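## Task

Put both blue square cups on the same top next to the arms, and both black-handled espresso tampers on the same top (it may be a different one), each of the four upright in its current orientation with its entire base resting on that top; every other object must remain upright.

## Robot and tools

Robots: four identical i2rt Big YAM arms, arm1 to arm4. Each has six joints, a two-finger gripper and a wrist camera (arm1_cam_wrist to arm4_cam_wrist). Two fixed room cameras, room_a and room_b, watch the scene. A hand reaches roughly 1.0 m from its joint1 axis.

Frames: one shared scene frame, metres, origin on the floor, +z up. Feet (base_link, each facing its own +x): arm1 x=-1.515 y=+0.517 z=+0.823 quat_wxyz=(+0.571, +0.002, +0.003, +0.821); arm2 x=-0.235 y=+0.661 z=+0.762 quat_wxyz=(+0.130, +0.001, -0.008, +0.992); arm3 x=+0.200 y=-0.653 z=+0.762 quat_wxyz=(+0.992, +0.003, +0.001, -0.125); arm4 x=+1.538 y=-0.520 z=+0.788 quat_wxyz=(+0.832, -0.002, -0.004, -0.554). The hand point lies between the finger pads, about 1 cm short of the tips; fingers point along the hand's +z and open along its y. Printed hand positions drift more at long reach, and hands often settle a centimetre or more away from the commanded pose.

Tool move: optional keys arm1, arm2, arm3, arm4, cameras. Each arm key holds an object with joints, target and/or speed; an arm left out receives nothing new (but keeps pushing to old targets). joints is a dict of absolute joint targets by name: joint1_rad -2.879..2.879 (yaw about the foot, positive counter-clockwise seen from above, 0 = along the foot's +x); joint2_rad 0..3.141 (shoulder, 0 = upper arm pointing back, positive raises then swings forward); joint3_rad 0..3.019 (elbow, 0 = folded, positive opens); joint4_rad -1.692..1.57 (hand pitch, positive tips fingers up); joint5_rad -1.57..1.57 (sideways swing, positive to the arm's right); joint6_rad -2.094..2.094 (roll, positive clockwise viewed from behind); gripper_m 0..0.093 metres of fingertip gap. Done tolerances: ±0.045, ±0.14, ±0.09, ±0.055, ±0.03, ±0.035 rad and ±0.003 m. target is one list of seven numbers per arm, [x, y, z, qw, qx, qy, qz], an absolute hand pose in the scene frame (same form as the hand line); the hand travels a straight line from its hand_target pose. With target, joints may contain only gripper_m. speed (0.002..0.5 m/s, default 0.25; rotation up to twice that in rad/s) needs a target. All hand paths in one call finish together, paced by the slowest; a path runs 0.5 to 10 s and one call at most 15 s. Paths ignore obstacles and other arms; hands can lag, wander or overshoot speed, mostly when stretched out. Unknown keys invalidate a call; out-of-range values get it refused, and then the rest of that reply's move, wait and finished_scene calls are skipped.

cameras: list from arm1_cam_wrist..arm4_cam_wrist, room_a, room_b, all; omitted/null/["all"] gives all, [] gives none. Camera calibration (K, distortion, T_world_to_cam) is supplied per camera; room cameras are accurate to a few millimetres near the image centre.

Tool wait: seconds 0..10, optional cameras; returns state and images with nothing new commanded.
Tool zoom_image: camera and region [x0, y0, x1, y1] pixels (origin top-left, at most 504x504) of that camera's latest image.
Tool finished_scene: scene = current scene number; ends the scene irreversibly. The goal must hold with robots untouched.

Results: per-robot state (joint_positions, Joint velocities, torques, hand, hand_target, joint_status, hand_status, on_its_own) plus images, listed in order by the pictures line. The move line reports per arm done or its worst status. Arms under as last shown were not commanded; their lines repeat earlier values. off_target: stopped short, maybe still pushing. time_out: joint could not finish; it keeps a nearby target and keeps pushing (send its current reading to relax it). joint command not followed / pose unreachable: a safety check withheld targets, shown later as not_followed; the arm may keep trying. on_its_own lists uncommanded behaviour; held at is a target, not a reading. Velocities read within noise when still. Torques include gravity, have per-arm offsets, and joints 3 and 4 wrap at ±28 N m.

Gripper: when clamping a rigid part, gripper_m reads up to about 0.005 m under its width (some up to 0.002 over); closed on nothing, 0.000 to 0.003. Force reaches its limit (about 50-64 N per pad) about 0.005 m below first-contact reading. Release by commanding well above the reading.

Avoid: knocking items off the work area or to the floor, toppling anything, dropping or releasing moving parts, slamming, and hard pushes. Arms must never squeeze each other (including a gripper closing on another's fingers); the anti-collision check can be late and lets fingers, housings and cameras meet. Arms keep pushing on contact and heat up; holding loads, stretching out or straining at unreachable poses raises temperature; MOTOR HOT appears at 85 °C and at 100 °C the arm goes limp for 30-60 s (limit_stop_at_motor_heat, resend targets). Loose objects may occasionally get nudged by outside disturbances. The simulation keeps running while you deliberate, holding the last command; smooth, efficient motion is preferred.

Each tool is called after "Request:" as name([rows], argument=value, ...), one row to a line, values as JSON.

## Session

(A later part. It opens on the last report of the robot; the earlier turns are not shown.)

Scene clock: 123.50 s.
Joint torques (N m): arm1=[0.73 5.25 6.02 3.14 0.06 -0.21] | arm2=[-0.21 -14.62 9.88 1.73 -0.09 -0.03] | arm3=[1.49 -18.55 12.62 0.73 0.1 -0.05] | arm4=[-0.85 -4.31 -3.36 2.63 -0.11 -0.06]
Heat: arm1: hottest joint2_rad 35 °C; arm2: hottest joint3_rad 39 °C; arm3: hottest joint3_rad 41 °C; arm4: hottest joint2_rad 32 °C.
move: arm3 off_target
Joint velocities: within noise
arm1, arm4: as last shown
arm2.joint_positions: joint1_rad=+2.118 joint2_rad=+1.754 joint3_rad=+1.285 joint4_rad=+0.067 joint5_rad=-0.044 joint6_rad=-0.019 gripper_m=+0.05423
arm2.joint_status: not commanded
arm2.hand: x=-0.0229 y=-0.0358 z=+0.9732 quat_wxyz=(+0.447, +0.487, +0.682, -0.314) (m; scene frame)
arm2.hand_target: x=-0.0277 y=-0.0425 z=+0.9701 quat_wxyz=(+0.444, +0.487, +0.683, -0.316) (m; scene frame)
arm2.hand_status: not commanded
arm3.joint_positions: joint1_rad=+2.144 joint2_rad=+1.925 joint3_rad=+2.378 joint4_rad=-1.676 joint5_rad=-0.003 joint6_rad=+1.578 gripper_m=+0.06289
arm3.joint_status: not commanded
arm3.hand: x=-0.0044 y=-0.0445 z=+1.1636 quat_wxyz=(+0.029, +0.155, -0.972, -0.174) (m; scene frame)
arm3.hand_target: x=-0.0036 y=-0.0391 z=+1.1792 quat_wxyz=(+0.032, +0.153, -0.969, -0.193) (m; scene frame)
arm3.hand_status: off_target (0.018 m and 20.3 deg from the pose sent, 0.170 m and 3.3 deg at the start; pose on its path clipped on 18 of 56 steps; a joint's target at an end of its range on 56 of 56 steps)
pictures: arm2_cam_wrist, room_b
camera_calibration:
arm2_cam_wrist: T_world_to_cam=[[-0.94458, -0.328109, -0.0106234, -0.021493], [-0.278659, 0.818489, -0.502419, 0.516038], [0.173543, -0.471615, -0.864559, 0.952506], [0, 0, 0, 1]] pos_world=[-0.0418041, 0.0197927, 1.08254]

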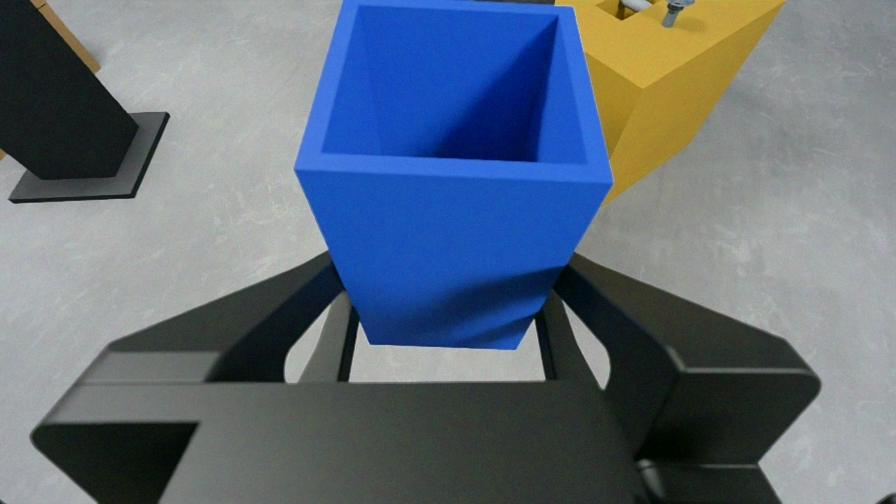

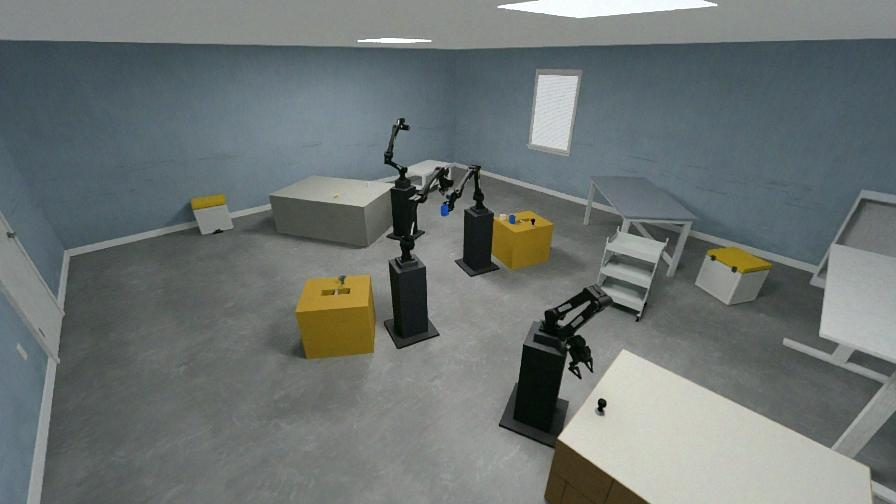

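Request:
move(arm2={"joints":{"joint1_rad":-1.913,"joint2_rad":1.5,"joint3_rad":1.1,"joint5_rad":0,"joint6_rad":0}}, cameras=["arm2_cam_wrist"])

Request:
move(arm2={"target":[0.05,1.075,0.68,0.4923,-0.3967,0.6976,0.3382],"speed":0.25}, cameras=["arm2_cam_wrist","room_a"])

Scene clock: 127.03 s.
Joint torques (N m): arm1=[1.67 5.48 6.09 2.82 0.05 -0.17] | arm2=[-0.15 -12.75 9.52 1.99 0 0.17] | arm3=[1.49 -18.37 12.59 0.73 0.1 -0.05] | arm4=[-0.97 -4.13 -3.28 2.65 -0.11 -0.07]
Heat: arm1: hottest joint2_rad 35 °C; arm2: hottest joint3_rad 39 °C; arm3: hottest joint3_rad 42 °C; arm4: hottest joint2_rad 32 °C.
move: arm2 done
Joint velocities: within noise
arm1, arm3, arm4: as last shown
arm2.joint_positions: joint1_rad=-1.910 joint2_rad=+1.518 joint3_rad=+1.095 joint4_rad=+0.060 joint5_rad=+0.002 joint6_rad=-0.009 gripper_m=+0.05416
arm2.joint_status: all done
arm2.hand: x=+0.1312 y=+1.1910 z=+1.0384 quat_wxyz=(-0.507, +0.383, -0.724, -0.268) (m; scene frame)
arm2.hand_target: x=+0.1316 y=+1.1890 z=+1.0535 quat_wxyz=(-0.516, +0.376, -0.719, -0.275) (m; scene frame)
arm2.hand_status: not commanded
pictures: arm2_cam_wrist
camera_calibration:
arm2_cam_wrist: T_world_to_cam=[[0.826159, -0.563423, -0.00391863, 0.568352], [-0.469277, -0.684229, -0.558221, 1.46033], [0.311833, 0.463018, -0.829683, 0.393246], [0, 0, 0, 1]] pos_world=[0.0931203, 1.13734, 1.14368]

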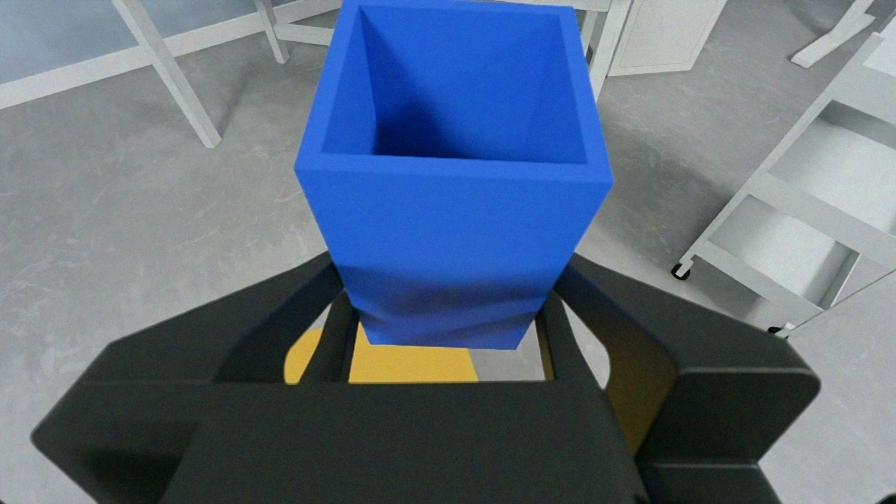

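Scene clock: 129.53 s.
Joint torques (N m): arm1=[1.03 5.19 6 3.08 0.11 -0.19] | arm2=[-1.03 -10.93 1.48 3.03 -0.15 0.18] | arm3=[1.55 -18.37 12.59 0.73 0.1 -0.05] | arm4=[-0.79 -4.25 -3.41 2.69 -0.12 -0.06]
Heat: arm1: hottest joint2_rad 35 °C; arm2: hottest joint3_rad 39 °C; arm3: hottest joint3_rad 42 °C; arm4: hottest joint2_rad 32 °C.
move: arm2 done
Joint velocities: within noise
arm1, arm3, arm4: as last shown
arm2.joint_positions: joint1_rad=-1.972 joint2_rad=+2.299 joint3_rad=+0.582 joint4_rad=+1.386 joint5_rad=-0.206 joint6_rad=+0.000 gripper_m=+0.05417
arm2.joint_status: not commanded
arm2.hand: x=+0.0436 y=+1.0764 z=+0.6795 quat_wxyz=(-0.486, +0.406, -0.698, -0.334) (m; scene frame)
arm2.hand_target: x=+0.0500 y=+1.0749 z=+0.6800 quat_wxyz=(-0.492, +0.397, -0.697, -0.338) (m; scene frame)
arm2.hand_status: done (0.007 m and 1.4 deg from the pose sent, 0.385 m and 8.9 deg at the start)
pictures: arm2_cam_wrist, room_a
camera_calibration:
arm2_cam_wrist: T_world_to_cam=[[0.891149, -0.447055, -0.0774302, 0.496595], [-0.402808, -0.701023, -0.588483, 1.17615], [0.208804, 0.555616, -0.804793, 0.0636834], [0, 0, 0, 1]] pos_world=[0.0179251, 1.01113, 0.781848]

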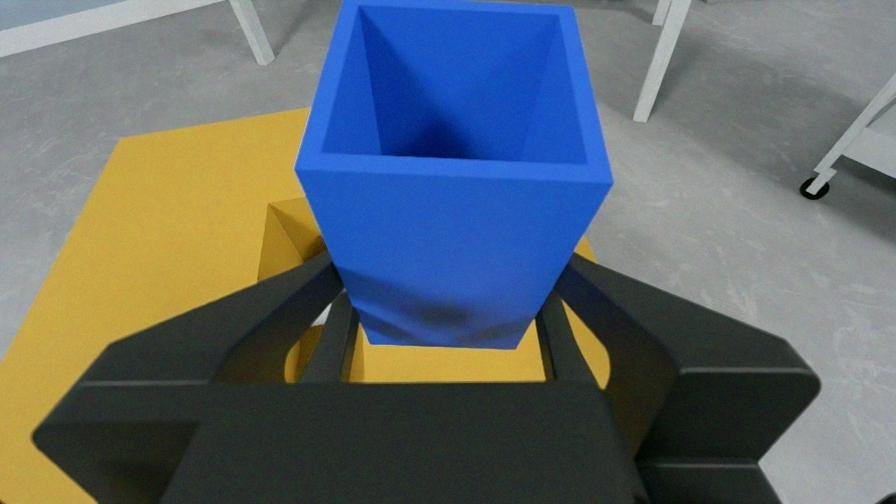

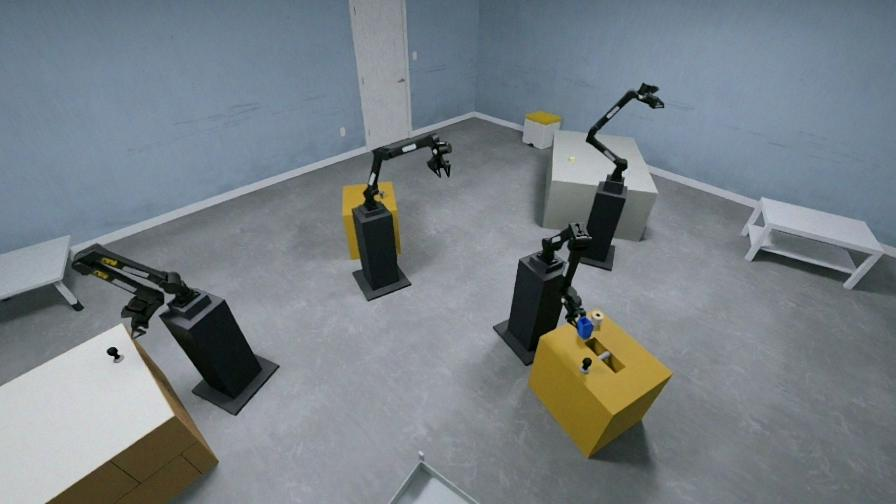

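Request:
move(arm2={"target":[0.052,1.075,0.62,0.4951,-0.3853,0.7340,0.2599],"speed":0.2}, cameras=[])

Request:
move(arm2={"target":[0.052,1.075,0.552,0.4951,-0.3853,0.7340,0.2599],"speed":0.1}, cameras=["arm2_cam_wrist","room_a"])

Request:
zoom_image(camera="room_a", region=[540, 290, 640, 390])

Scene clock: 131.50 s.
Joint torques (N m): arm1=[1.03 4.6 6.04 2.91 0.11 -0.22] | arm2=[0.85 -11.16 1.02 2.13 0.24 -0.03] | arm3=[1.49 -18.37 12.6 0.73 0.1 -0.05] | arm4=[-0.85 -4.25 -3.34 2.62 -0.12 -0.06]
Heat: arm1: hottest joint2_rad 35 °C; arm2: hottest joint3_rad 38 °C; arm3: hottest joint3_rad 42 °C; arm4: hottest joint2_rad 32 °C.
move: arm2 done
Joint velocities: within noise
arm1, arm3, arm4: as last shown
arm2.joint_positions: joint1_rad=-1.928 joint2_rad=+2.433 joint3_rad=+0.656 joint4_rad=+1.386 joint5_rad=-0.003 joint6_rad=+0.000 gripper_m=+0.05416
arm2.joint_status: not commanded
arm2.hand: x=+0.0562 y=+1.0728 z=+0.6260 quat_wxyz=(-0.497, +0.378, -0.736, -0.262) (m; scene frame)
arm2.hand_target: x=+0.0520 y=+1.0748 z=+0.6200 quat_wxyz=(-0.495, +0.385, -0.734, -0.260) (m; scene frame)
arm2.hand_status: done (0.008 m and 0.9 deg from the pose sent, 0.060 m and 9.8 deg at the start)
pictures: none
No camera images: "cameras" was empty.

Scene clock: 132.93 s.
Joint torques (N m): arm1=[0.73 5.36 6.13 3.06 0.05 -0.21] | arm2=[0.79 -11.52 0.1 2.78 0.2 -0.04] | arm3=[1.55 -18.37 12.6 0.75 0.1 -0.05] | arm4=[-0.85 -4.19 -3.36 2.63 -0.12 -0.07]
Heat: arm1: hottest joint2_rad 35 °C; arm2: hottest joint3_rad 38 °C; arm3: hottest joint3_rad 42 °C; arm4: hottest joint2_rad 32 °C.
move: arm2 done
Joint velocities: within noise
arm1.joint_positions: joint1_rad=-0.012 joint2_rad=+0.500 joint3_rad=+1.501 joint4_rad=-1.210 joint5_rad=-0.003 joint6_rad=+0.016 gripper_m=+0.06298
arm1.joint_status: not commanded
arm1.hand: x=-1.5677 y=+0.6768 z=+1.4652 quat_wxyz=(-0.356, +0.631, -0.454, -0.520) (m; scene frame)
arm1.hand_target: x=-1.5693 y=+0.6770 z=+1.4674 quat_wxyz=(-0.360, +0.634, -0.444, -0.521) (m; scene frame)
arm1.hand_status: not commanded
arm2.joint_positions: joint1_rad=-1.928 joint2_rad=+2.651 joint3_rad=+0.784 joint4_rad=+1.457 joint5_rad=-0.003 joint6_rad=+0.000 gripper_m=+0.05416
arm2.joint_status: not commanded
arm2.hand: x=+0.0559 y=+1.0734 z=+0.5541 quat_wxyz=(-0.490, +0.381, -0.740, -0.258) (m; scene frame)
arm2.hand_target: x=+0.0521 y=+1.0749 z=+0.5521 quat_wxyz=(-0.495, +0.385, -0.734, -0.260) (m; scene frame)
arm2.hand_status: done (0.005 m and 1.1 deg from the pose sent, 0.074 m and 0.9 deg at the start)
arm3: as last shown
arm4.joint_positions: joint1_rad=+0.938 joint2_rad=+2.216 joint3_rad=+0.131 joint4_rad=+1.389 joint5_rad=-0.050 joint6_rad=-0.028 gripper_m=+0.09396
arm4.joint_status: not commanded
arm4.hand: x=+1.8360 y=-0.5842 z=+0.6922 quat_wxyz=(-0.425, -0.083, -0.901, +0.037) (m; scene frame)
arm4.hand_target: x=+1.8300 y=-0.5869 z=+0.6901 quat_wxyz=(-0.420, -0.085, -0.902, +0.040) (m; scene frame)
arm4.hand_status: not commanded
pictures: arm2_cam_wrist, room_a
camera_calibration:
arm2_cam_wrist: T_world_to_cam=[[0.816685, -0.576913, -0.0140251, 0.582904], [-0.499147, -0.693985, -0.518881, 1.06455], [0.289616, 0.430763, -0.854732, 0.119077], [0, 0, 0, 1]] pos_world=[0.0208299, 1.02377, 0.662327]

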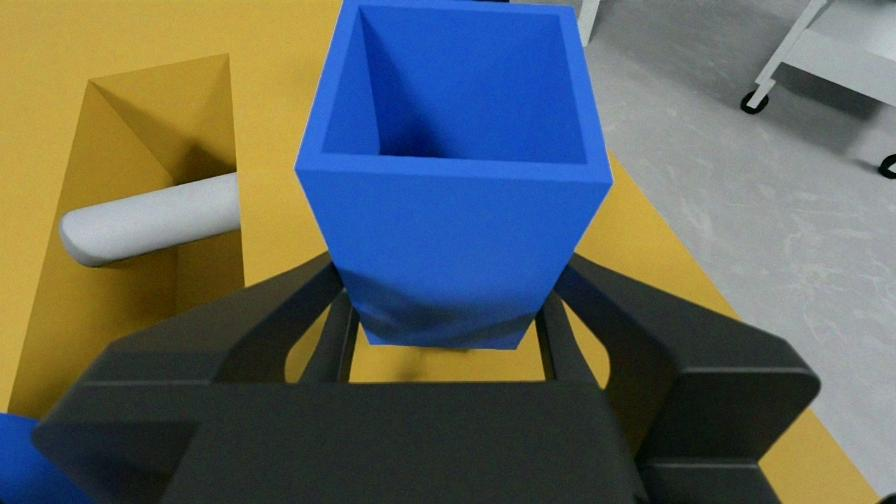

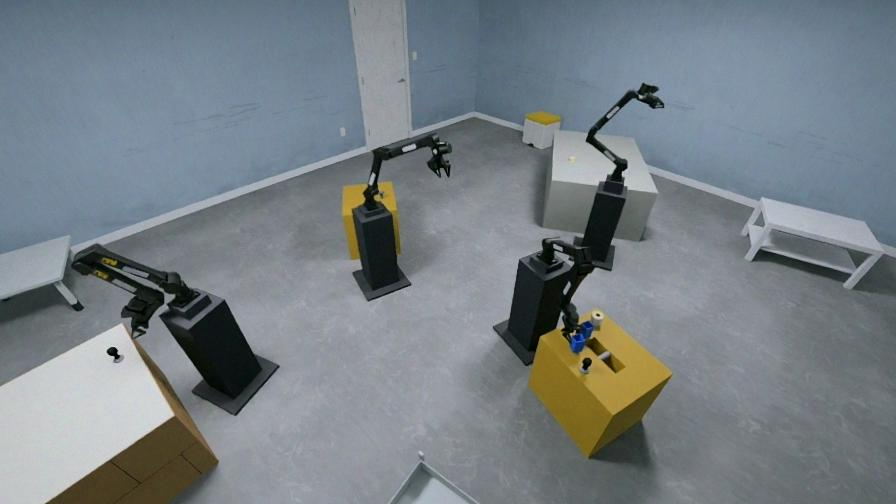

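Scaled by 5.040 from the camera's 896x504 image, which has a finer 1280x720 frame.

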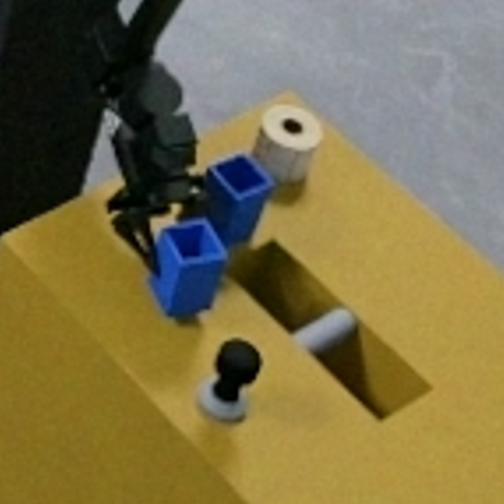

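Request:
move(arm2={"target":[0.052,1.075,0.534,0.4951,-0.3853,0.7340,0.2599],"speed":0.05}, cameras=["arm2_cam_wrist","room_a"])

Request:
zoom_image(camera="room_a", region=[540, 290, 640, 390])

Request:
move(arm2={"joints":{"gripper_m":0.073}}, cameras=["arm2_cam_wrist"])

Request:
move(arm2={"target":[0.050,1.073,0.75,0.4951,-0.3853,0.7340,0.2599],"speed":0.2}, cameras=["arm2_cam_wrist","room_a"])

Request:
zoom_image(camera="room_a", region=[540, 290, 640, 390])

Scene clock: 134.57 s.
Joint torques (N m): arm1=[1.2 4.66 6 2.95 0.12 -0.24] | arm2=[0.44 -11.58 0.02 2.71 0.17 -0.03] | arm3=[1.49 -18.37 12.6 0.75 0.1 -0.05] | arm4=[-0.85 -4.13 -3.34 2.58 -0.12 -0.06]
Heat: arm1: hottest joint2_rad 35 °C; arm2: hottest joint3_rad 38 °C; arm3: hottest joint3_rad 42 °C; arm4: hottest joint2_rad 32 °C.
move: arm2 done
Joint velocities: within noise
arm1, arm3, arm4: as last shown
arm2.joint_positions: joint1_rad=-1.928 joint2_rad=+2.697 joint3_rad=+0.822 joint4_rad=+1.476 joint5_rad=-0.003 joint6_rad=-0.001 gripper_m=+0.05416
arm2.joint_status: not commanded
arm2.hand: x=+0.0576 y=+1.0760 z=+0.5405 quat_wxyz=(-0.494, +0.380, -0.737, -0.260) (m; scene frame)
arm2.hand_target: x=+0.0520 y=+1.0748 z=+0.5341 quat_wxyz=(-0.495, +0.385, -0.734, -0.260) (m; scene frame)
arm2.hand_status: done (0.009 m and 0.7 deg from the pose sent, 0.020 m and 1.1 deg at the start)
pictures: arm2_cam_wrist, room_a
camera_calibration:
arm2_cam_wrist: T_world_to_cam=[[0.817066, -0.576407, -0.0125703, 0.581537], [-0.494979, -0.690127, -0.52794, 1.06064], [0.295633, 0.437584, -0.849189, 0.0950943], [0, 0, 0, 1]] pos_world=[0.0217282, 1.02557, 0.648018]

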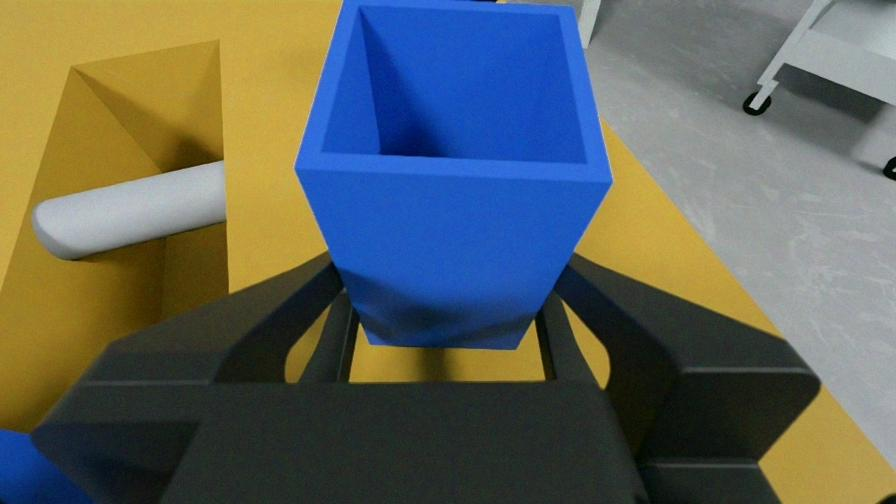

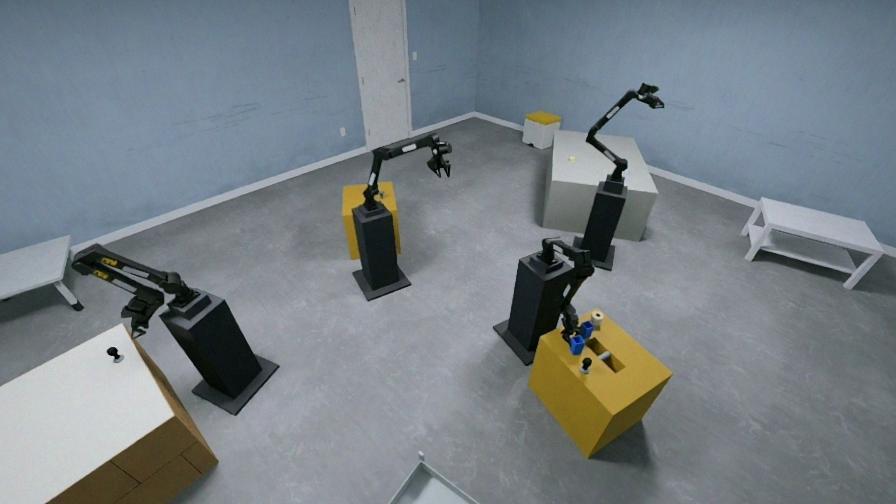

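Scaled by 5.040 from the camera's 896x504 image, which has a finer 1280x720 frame.

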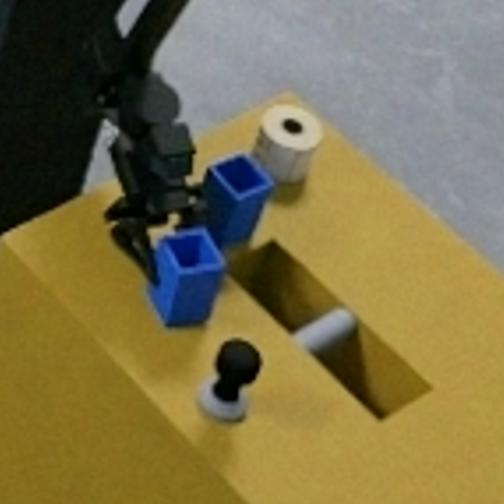

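Scene clock: 135.13 s.
Joint torques (N m): arm1=[0.62 4.72 6 3.06 0.05 -0.19] | arm2=[0.62 -11.34 -0.08 2.71 0.12 -0.01] | arm3=[1.55 -18.37 12.59 0.73 0.1 -0.05] | arm4=[-0.79 -4.25 -3.34 2.66 -0.13 -0.08]
Heat: arm1: hottest joint2_rad 35 °C; arm2: hottest joint3_rad 38 °C; arm3: hottest joint3_rad 42 °C; arm4: hottest joint2_rad 32 °C.
move: arm2 done
Joint velocities: within noise
arm1, arm3, arm4: as last shown
arm2.joint_positions: joint1_rad=-1.928 joint2_rad=+2.697 joint3_rad=+0.823 joint4_rad=+1.477 joint5_rad=-0.003 joint6_rad=-0.001 gripper_m=+0.07284
arm2.joint_status: all done
arm2.hand: x=+0.0580 y=+1.0765 z=+0.5409 quat_wxyz=(-0.495, +0.380, -0.737, -0.261) (m; scene frame)
arm2.hand_target: x=+0.0521 y=+1.0749 z=+0.5341 quat_wxyz=(-0.495, +0.385, -0.734, -0.260) (m; scene frame)
arm2.hand_status: not commanded
pictures: arm2_cam_wrist
camera_calibration:
arm2_cam_wrist: T_world_to_cam=[[0.817088, -0.576376, -0.0125922, 0.581532], [-0.494286, -0.689138, -0.529877, 1.06133], [0.29673, 0.43918, -0.847981, 0.0927132], [0, 0, 0, 1]] pos_world=[0.0219279, 1.02587, 0.648316]

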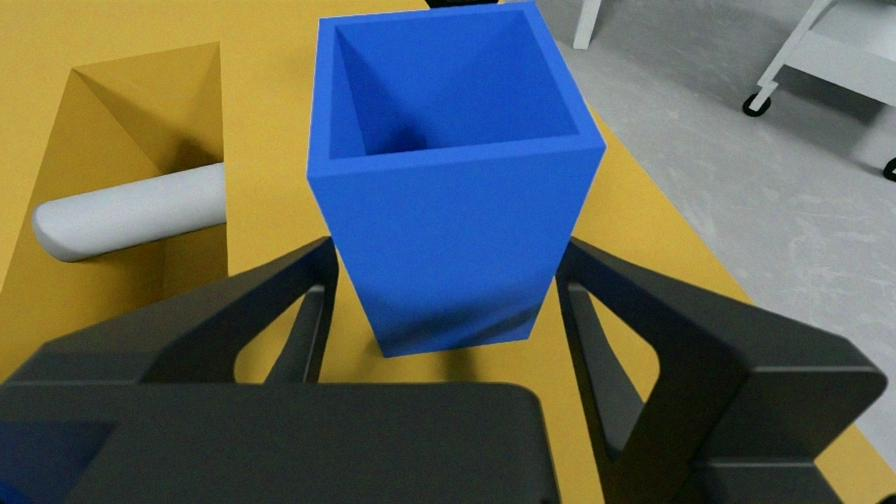

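Scene clock: 137.10 s.
Joint torques (N m): arm1=[1.73 4.72 6.16 3.02 0.08 -0.22] | arm2=[0.67 -11.69 2.8 1.5 0.28 0.03] | arm3=[1.49 -18.37 12.59 0.73 0.09 -0.05] | arm4=[-0.85 -4.31 -3.37 2.61 -0.11 -0.06]
Heat: arm1: hottest joint2_rad 35 °C; arm2: hottest joint3_rad 37 °C; arm3: hottest joint3_rad 43 °C; arm4: hottest joint2_rad 32 °C.
move: arm2 done
Joint velocities: within noise
arm1, arm3, arm4: as last shown
arm2.joint_positions: joint1_rad=-1.927 joint2_rad=+1.970 joint3_rad=+0.511 joint4_rad=+1.059 joint5_rad=+0.001 joint6_rad=-0.001 gripper_m=+0.07293
arm2.joint_status: not commanded
arm2.hand: x=+0.0550 y=+1.0691 z=+0.7459 quat_wxyz=(-0.494, +0.380, -0.738, -0.259) (m; scene frame)
arm2.hand_target: x=+0.0501 y=+1.0730 z=+0.7500 quat_wxyz=(-0.495, +0.385, -0.734, -0.260) (m; scene frame)
arm2.hand_status: done (0.008 m and 0.8 deg from the pose sent, 0.209 m and 0.7 deg at the start)
pictures: arm2_cam_wrist, room_a
camera_calibration:
arm2_cam_wrist: T_world_to_cam=[[0.815648, -0.578437, -0.0113154, 0.583548], [-0.496593, -0.689938, -0.526669, 1.162], [0.296838, 0.435196, -0.849995, 0.276385], [0, 0, 0, 1]] pos_world=[0.0190286, 1.01897, 0.853517]

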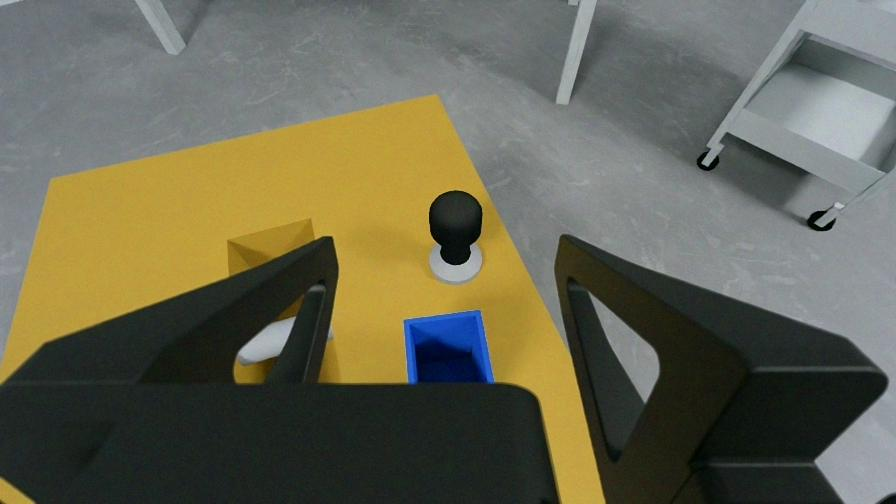

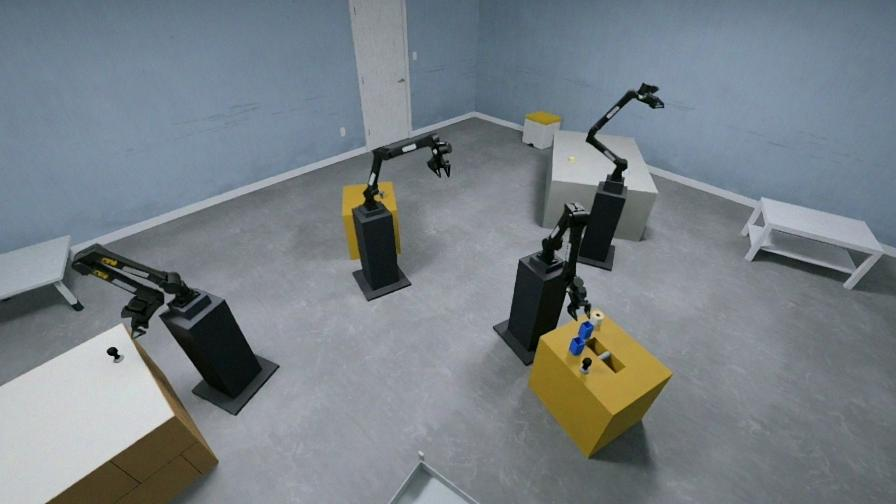

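Scaled by 5.040 from the camera's 896x504 image, which has a finer 1280x720 frame.

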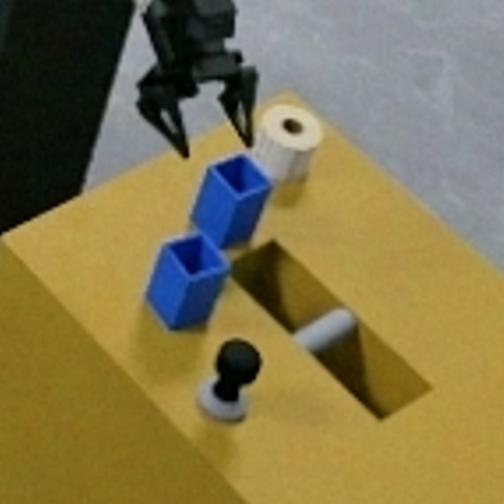

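Request:
move(arm2={"target":[0.155,1.212,0.72,0,-0.4571,0.8894,0],"speed":0.25,"joints":{"gripper_m":0.093}}, arm3={"joints":{"joint2_rad":1.3,"joint3_rad":0.9,"joint4_rad":0,"joint5_rad":0,"joint6_rad":0,"gripper_m":0.093}}, cameras=["arm2_cam_wrist","room_b"])

Scene clock: 142.70 s.
Joint torques (N m): arm1=[0.85 4.66 5.97 2.86 0.07 -0.19] | arm2=[0.44 -17.32 11.02 -0.29 0.25 0.15] | arm3=[1.49 -11.75 8.73 3 0.11 -0.11] | arm4=[-0.85 -4.42 -3.4 2.65 -0.13 -0.06]
Heat: arm1: hottest joint2_rad 35 °C; arm2: hottest joint3_rad 37 °C; arm3: hottest joint3_rad 42 °C; arm4: hottest joint2_rad 32 °C.
move: arm2 off_target; arm3 done
Joint velocities: within noise
arm1, arm4: as last shown
arm2.joint_positions: joint1_rad=-1.927 joint2_rad=+2.300 joint3_rad=+1.844 joint4_rad=-1.133 joint5_rad=+0.004 joint6_rad=-0.001 gripper_m=+0.09289
arm2.joint_status: all done
arm2.hand: x=+0.1494 y=+1.2020 z=+0.7244 quat_wxyz=(+0.003, +0.460, -0.888, -0.001) (m; scene frame)
arm2.hand_target: x=+0.1547 y=+1.2117 z=+0.7202 quat_wxyz=(-0.001, +0.457, -0.889, +0.000) (m; scene frame)
arm2.hand_status: off_target (0.012 m and 0.5 deg from the pose sent, 0.176 m and 67.8 deg at the start)
arm3.joint_positions: joint1_rad=+2.144 joint2_rad=+1.315 joint3_rad=+0.906 joint4_rad=-0.023 joint5_rad=-0.002 joint6_rad=+0.011 gripper_m=+0.09286
arm3.joint_status: all done
arm3.hand: x=+0.0206 y=-0.1181 z=+1.0245 quat_wxyz=(-0.314, +0.680, -0.494, -0.441) (m; scene frame)
arm3.hand_target: x=+0.0234 y=-0.1186 z=+1.0343 quat_wxyz=(-0.326, +0.674, -0.487, -0.449) (m; scene frame)
arm3.hand_status: not commanded
pictures: arm2_cam_wrist, room_b
camera_calibration:
arm2_cam_wrist: T_world_to_cam=[[0.814481, -0.58017, -0.00487952, 0.580784], [-0.465214, -0.658078, 0.592038, 0.435693], [-0.346693, -0.479933, -0.805895, 1.33647], [0, 0, 0, 1]] pos_world=[0.192998, 1.26509, 0.821942]

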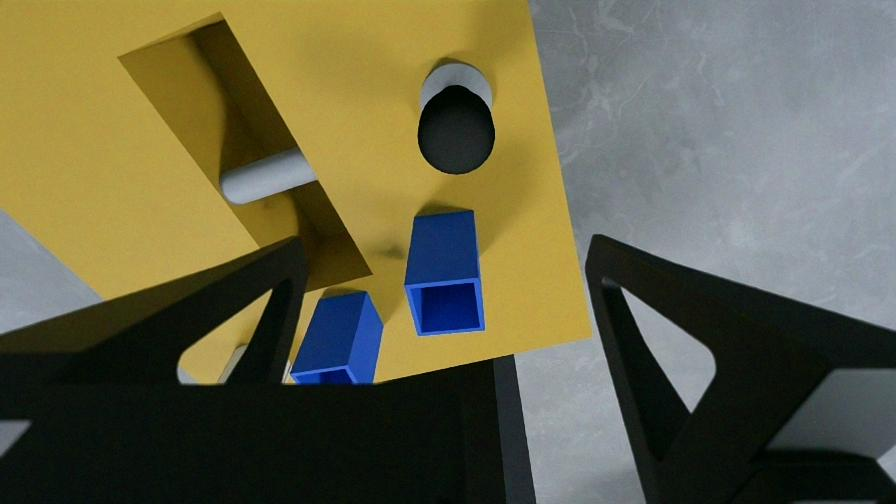

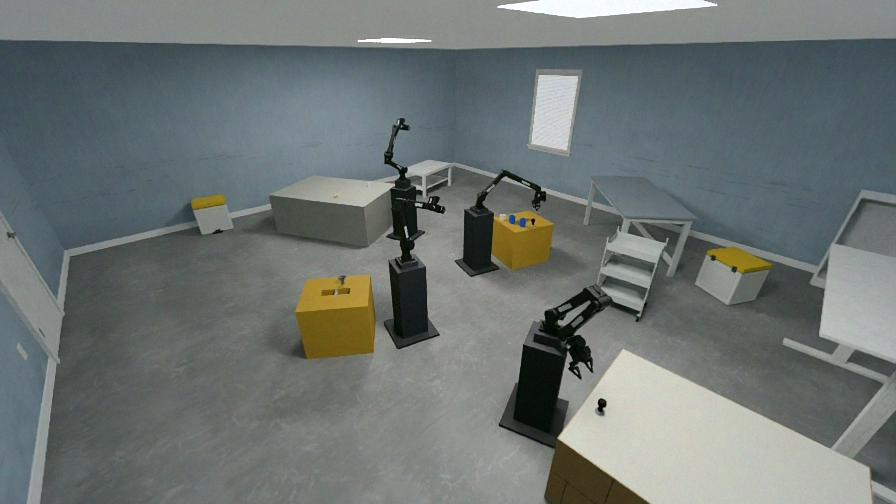

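Request:
move(arm2={"target":[0.153,1.206,0.584,0,-0.4571,0.8894,0],"speed":0.15}, cameras=["arm2_cam_wrist"])

Request:
move(arm2={"joints":{"gripper_m":0.035}}, cameras=[])

Request:
move(arm2={"target":[0.14,1.19,0.85,0,-0.4571,0.8894,0],"speed":0.2}, cameras=["arm2_cam_wrist","room_a"])

Scene clock: 146.93 s.
Joint torques (N m): arm1=[1.67 4.54 6.09 3.18 0.08 -0.22] | arm2=[0.21 -17.73 8.42 0.59 0.25 0.13] | arm3=[1.55 -11.75 8.73 3 0.11 -0.11] | arm4=[-0.97 -4.19 -3.4 2.65 -0.12 -0.08]
Heat: arm1: hottest joint2_rad 35 °C; arm2: hottest joint3_rad 38 °C; arm3: hottest joint3_rad 42 °C; arm4: hottest joint2_rad 32 °C.
move: arm2 off_target
Joint velocities: within noise
arm1, arm4: as last shown
arm2.joint_positions: joint1_rad=-1.927 joint2_rad=+2.498 joint3_rad=+1.835 joint4_rad=-0.928 joint5_rad=+0.004 joint6_rad=-0.001 gripper_m=+0.09289
arm2.joint_status: not commanded
arm2.hand: x=+0.1483 y=+1.2022 z=+0.5926 quat_wxyz=(+0.004, +0.460, -0.888, +0.000) (m; scene frame)
arm2.hand_target: x=+0.1527 y=+1.2057 z=+0.5840 quat_wxyz=(+0.000, +0.457, -0.889, +0.000) (m; scene frame)
arm2.hand_status: off_target (0.011 m and 0.6 deg from the pose sent, 0.140 m and 0.5 deg at the start)
arm3.joint_positions: joint1_rad=+2.144 joint2_rad=+1.315 joint3_rad=+0.906 joint4_rad=-0.024 joint5_rad=-0.002 joint6_rad=+0.011 gripper_m=+0.09286
arm3.joint_status: not commanded
arm3.hand: x=+0.0206 y=-0.1182 z=+1.0244 quat_wxyz=(-0.314, +0.680, -0.494, -0.441) (m; scene frame)
arm3.hand_target: x=+0.0234 y=-0.1186 z=+1.0342 quat_wxyz=(-0.326, +0.674, -0.487, -0.449) (m; scene frame)
arm3.hand_status: not commanded
pictures: arm2_cam_wrist
camera_calibration:
arm2_cam_wrist: T_world_to_cam=[[0.814458, -0.580202, -0.00489575, 0.581277], [-0.464039, -0.656413, 0.594803, 0.509638], [-0.348319, -0.48217, -0.803857, 1.23173], [0, 0, 0, 1]] pos_world=[0.192099, 1.26569, 0.689842]

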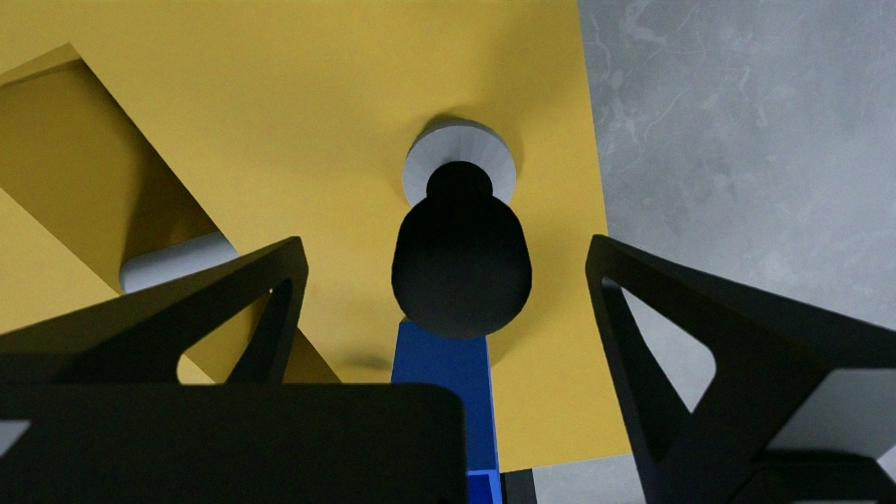

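Scene clock: 147.60 s.
Joint torques (N m): arm1=[1.14 4.31 6.19 3.11 0.04 -0.17] | arm2=[0.15 -18.49 8.58 0.47 -0.01 0.11] | arm3=[1.49 -11.75 8.73 3.02 0.11 -0.11] | arm4=[-0.97 -4.25 -3.38 2.65 -0.12 -0.06]
Heat: arm1: hottest joint2_rad 35 °C; arm2: hottest joint3_rad 37 °C; arm3: hottest joint3_rad 42 °C; arm4: hottest joint2_rad 32 °C.
move: arm2 off_target
Joint velocities: within noise
arm1, arm4: as last shown
arm2.joint_positions: joint1_rad=-1.927 joint2_rad=+2.498 joint3_rad=+1.835 joint4_rad=-0.927 joint5_rad=+0.010 joint6_rad=-0.001 gripper_m=+0.04379
arm2.joint_status: gripper_m off_target (ended at +0.04382, target +0.03500)
arm2.hand: x=+0.1494 y=+1.2018 z=+0.5926 quat_wxyz=(+0.003, +0.460, -0.888, +0.002) (m; scene frame)
arm2.hand_target: x=+0.1527 y=+1.2057 z=+0.5840 quat_wxyz=(+0.000, +0.457, -0.889, +0.000) (m; scene frame)
arm2.hand_status: not commanded
arm3.joint_positions: joint1_rad=+2.144 joint2_rad=+1.315 joint3_rad=+0.906 joint4_rad=-0.023 joint5_rad=-0.002 joint6_rad=+0.011 gripper_m=+0.09286
arm3.joint_status: not commanded
arm3.hand: x=+0.0206 y=-0.1181 z=+1.0245 quat_wxyz=(-0.314, +0.680, -0.494, -0.441) (m; scene frame)
arm3.hand_target: x=+0.0234 y=-0.1186 z=+1.0343 quat_wxyz=(-0.326, +0.674, -0.487, -0.449) (m; scene frame)
arm3.hand_status: not commanded
pictures: none
No camera images: "cameras" was empty.

Scene clock: 149.90 s.
Joint torques (N m): arm1=[1.61 4.48 6.2 3.03 0.07 -0.26] | arm2=[0.44 -20.54 12.18 -0.58 0.01 0.18] | arm3=[1.55 -11.75 8.73 3 0.1 -0.11] | arm4=[-0.91 -4.25 -3.38 2.65 -0.12 -0.07]
Heat: arm1: hottest joint2_rad 35 °C; arm2: hottest joint3_rad 38 °C; arm3: hottest joint3_rad 41 °C; arm4: hottest joint2_rad 32 °C.
move: arm2 off_target
Joint velocities: within noise
arm1, arm3, arm4: as last shown
arm2.joint_positions: joint1_rad=-1.927 joint2_rad=+2.160 joint3_rad=+1.831 joint4_rad=-1.334 joint5_rad=+0.010 joint6_rad=-0.001 gripper_m=+0.04379
arm2.joint_status: not commanded
arm2.hand: x=+0.1296 y=+1.1707 z=+0.8091 quat_wxyz=(+0.035, +0.460, -0.887, +0.019) (m; scene frame)
arm2.hand_target: x=+0.1386 y=+1.1882 z=+0.8503 quat_wxyz=(+0.000, +0.457, -0.889, +0.000) (m; scene frame)
arm2.hand_status: off_target (0.046 m and 4.6 deg from the pose sent, 0.258 m and 0.5 deg at the start)
pictures: arm2_cam_wrist, room_a
camera_calibration:
arm2_cam_wrist: T_world_to_cam=[[0.814195, -0.58059, 0.00106949, 0.57488], [-0.44149, -0.617929, 0.650577, 0.258436], [-0.377058, -0.530169, -0.75944, 1.40799], [0, 0, 0, 1]] pos_world=[0.176926, 1.23994, 0.900538]

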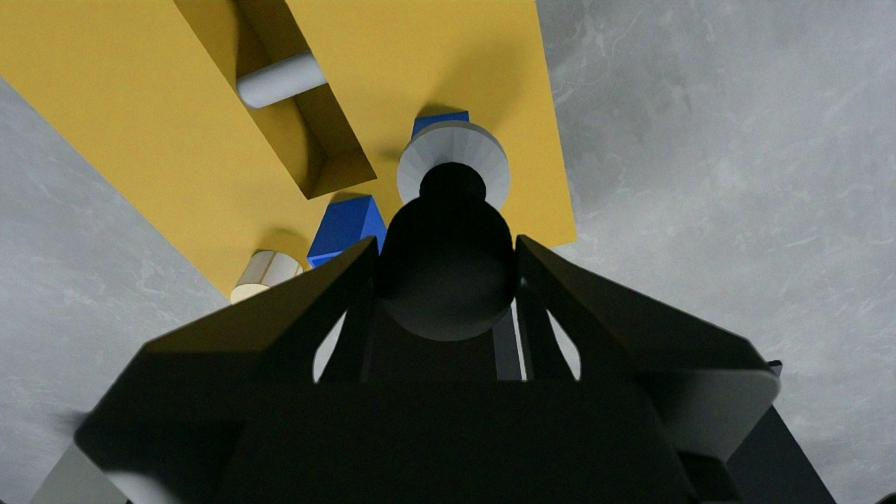

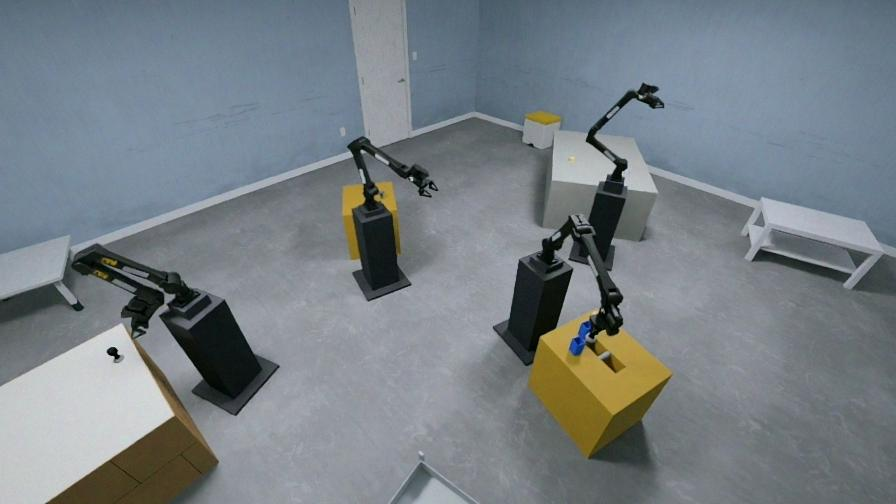

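Request:
move(arm2={"joints":{"joint2_rad":1.7,"joint3_rad":1.6,"joint4_rad":-1.47}}, cameras=[])

Request:
move(arm2={"joints":{"joint1_rad":2.152,"joint6_rad":1.57}}, arm3={"target":[0.035,-0.15,0.93,0.3146,-0.6836,0.4939,0.4355],"speed":0.2}, cameras=["arm2_cam_wrist","arm3_cam_wrist","room_b"])

Scene clock: 152.23 s.
Joint torques (N m): arm1=[0.85 5.13 6.27 3.1 0.12 -0.19] | arm2=[0.38 -13.74 9.88 -0.12 -0.05 0.14] | arm3=[1.49 -11.75 8.73 3.02 0.11 -0.11] | arm4=[-0.79 -4.31 -3.34 2.66 -0.11 -0.05]
Heat: arm1: hottest joint2_rad 35 °C; arm2: hottest joint3_rad 38 °C; arm3: hottest joint3_rad 41 °C; arm4: hottest joint2_rad 32 °C.
move: arm2 done
Joint velocities: within noise
arm1.joint_positions: joint1_rad=-0.012 joint2_rad=+0.500 joint3_rad=+1.501 joint4_rad=-1.210 joint5_rad=-0.003 joint6_rad=+0.016 gripper_m=+0.06298
arm1.joint_status: not commanded
arm1.hand: x=-1.5677 y=+0.6768 z=+1.4652 quat_wxyz=(-0.356, +0.631, -0.454, -0.520) (m; scene frame)
arm1.hand_target: x=-1.5693 y=+0.6770 z=+1.4674 quat_wxyz=(-0.360, +0.634, -0.444, -0.521) (m; scene frame)
arm1.hand_status: not commanded
arm2.joint_positions: joint1_rad=-1.927 joint2_rad=+1.697 joint3_rad=+1.581 joint4_rad=-1.464 joint5_rad=+0.010 joint6_rad=-0.001 gripper_m=+0.04379
arm2.joint_status: all done
arm2.hand: x=+0.0639 y=+1.0756 z=+0.9763 quat_wxyz=(-0.003, +0.460, -0.888, +0.000) (m; scene frame)
arm2.hand_target: x=+0.0642 y=+1.0803 z=+0.9819 quat_wxyz=(-0.006, +0.457, -0.889, -0.003) (m; scene frame)
arm2.hand_status: not commanded
arm3: as last shown
arm4.joint_positions: joint1_rad=+0.938 joint2_rad=+2.216 joint3_rad=+0.131 joint4_rad=+1.389 joint5_rad=-0.050 joint6_rad=-0.028 gripper_m=+0.09396
arm4.joint_status: not commanded
arm4.hand: x=+1.8360 y=-0.5842 z=+0.6922 quat_wxyz=(-0.425, -0.083, -0.901, +0.037) (m; scene frame)
arm4.hand_target: x=+1.8300 y=-0.5869 z=+0.6901 quat_wxyz=(-0.420, -0.085, -0.902, +0.040) (m; scene frame)
arm4.hand_status: not commanded
pictures: none
No camera images: "cameras" was empty.

Scene clock: 155.10 s.
Joint torques (N m): arm1=[1.2 4.31 6 3.07 0.05 -0.28] | arm2=[0.26 -16.97 9.68 -0.66 0.24 0.16] | arm3=[1.32 -9.17 7.98 3 -0.08 -0.11] | arm4=[-0.79 -4.25 -3.33 2.61 -0.11 -0.05]
Heat: arm1: hottest joint2_rad 35 °C; arm2: hottest joint3_rad 38 °C; arm3: hottest joint3_rad 41 °C; arm4: hottest joint2_rad 32 °C.
move: arm2 done; arm3 done
Joint velocities: within noise
arm1, arm4: as last shown
arm2.joint_positions: joint1_rad=+2.156 joint2_rad=+1.739 joint3_rad=+1.581 joint4_rad=-1.460 joint5_rad=+0.006 joint6_rad=+1.560 gripper_m=+0.04380
arm2.joint_status: all done
arm2.hand: x=-0.0710 y=+0.1664 z=+0.9413 quat_wxyz=(-0.030, +0.985, +0.167, -0.005) (m; scene frame)
arm2.hand_target: x=-0.0731 y=+0.1651 z=+0.9678 quat_wxyz=(-0.006, +0.987, +0.160, -0.002) (m; scene frame)
arm2.hand_status: not commanded
arm3.joint_positions: joint1_rad=+2.144 joint2_rad=+1.369 joint3_rad=+0.681 joint4_rad=+0.228 joint5_rad=-0.002 joint6_rad=+0.011 gripper_m=+0.09286
arm3.joint_status: not commanded
arm3.hand: x=+0.0325 y=-0.1532 z=+0.9283 quat_wxyz=(-0.307, +0.686, -0.498, -0.432) (m; scene frame)
arm3.hand_target: x=+0.0351 y=-0.1500 z=+0.9301 quat_wxyz=(-0.315, +0.684, -0.494, -0.435) (m; scene frame)
arm3.hand_status: done (0.004 m and 1.1 deg from the pose sent, 0.101 m and 0.8 deg at the start)
pictures: arm2_cam_wrist, arm3_cam_wrist, room_b
camera_calibration:
arm2_cam_wrist: T_world_to_cam=[[-0.325062, 0.943799, 0.0598092, -0.234891], [0.775853, 0.229988, 0.587501, -0.532046], [0.540727, 0.237377, -0.80701, 0.882554], [0, 0, 0, 1]] pos_world=[-0.140786, 0.134556, 1.03886]
arm3_cam_wrist: T_world_to_cam=[[0.955811, 0.293892, -0.00724045, 0.0193205], [0.254159, -0.838464, -0.48206, 0.316111], [-0.147745, 0.458918, -0.876108, 1.00779], [0, 0, 0, 1]] pos_world=[0.050086, -0.203123, 1.03546]

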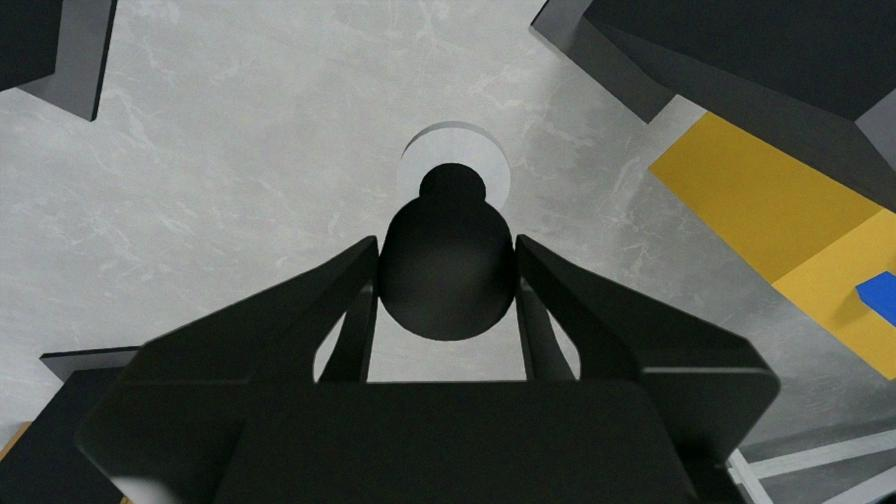

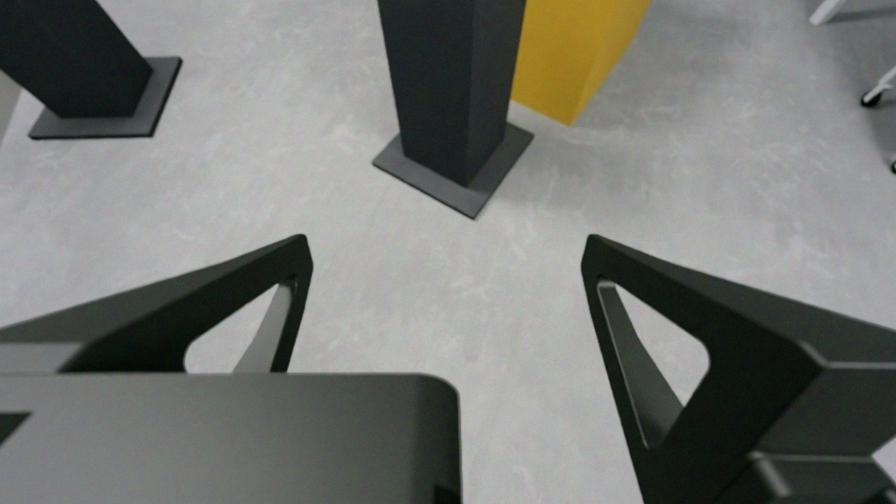

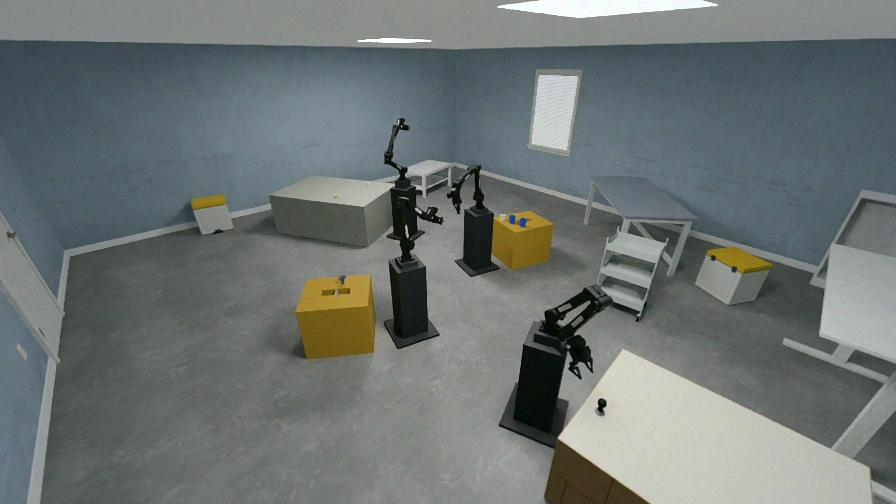

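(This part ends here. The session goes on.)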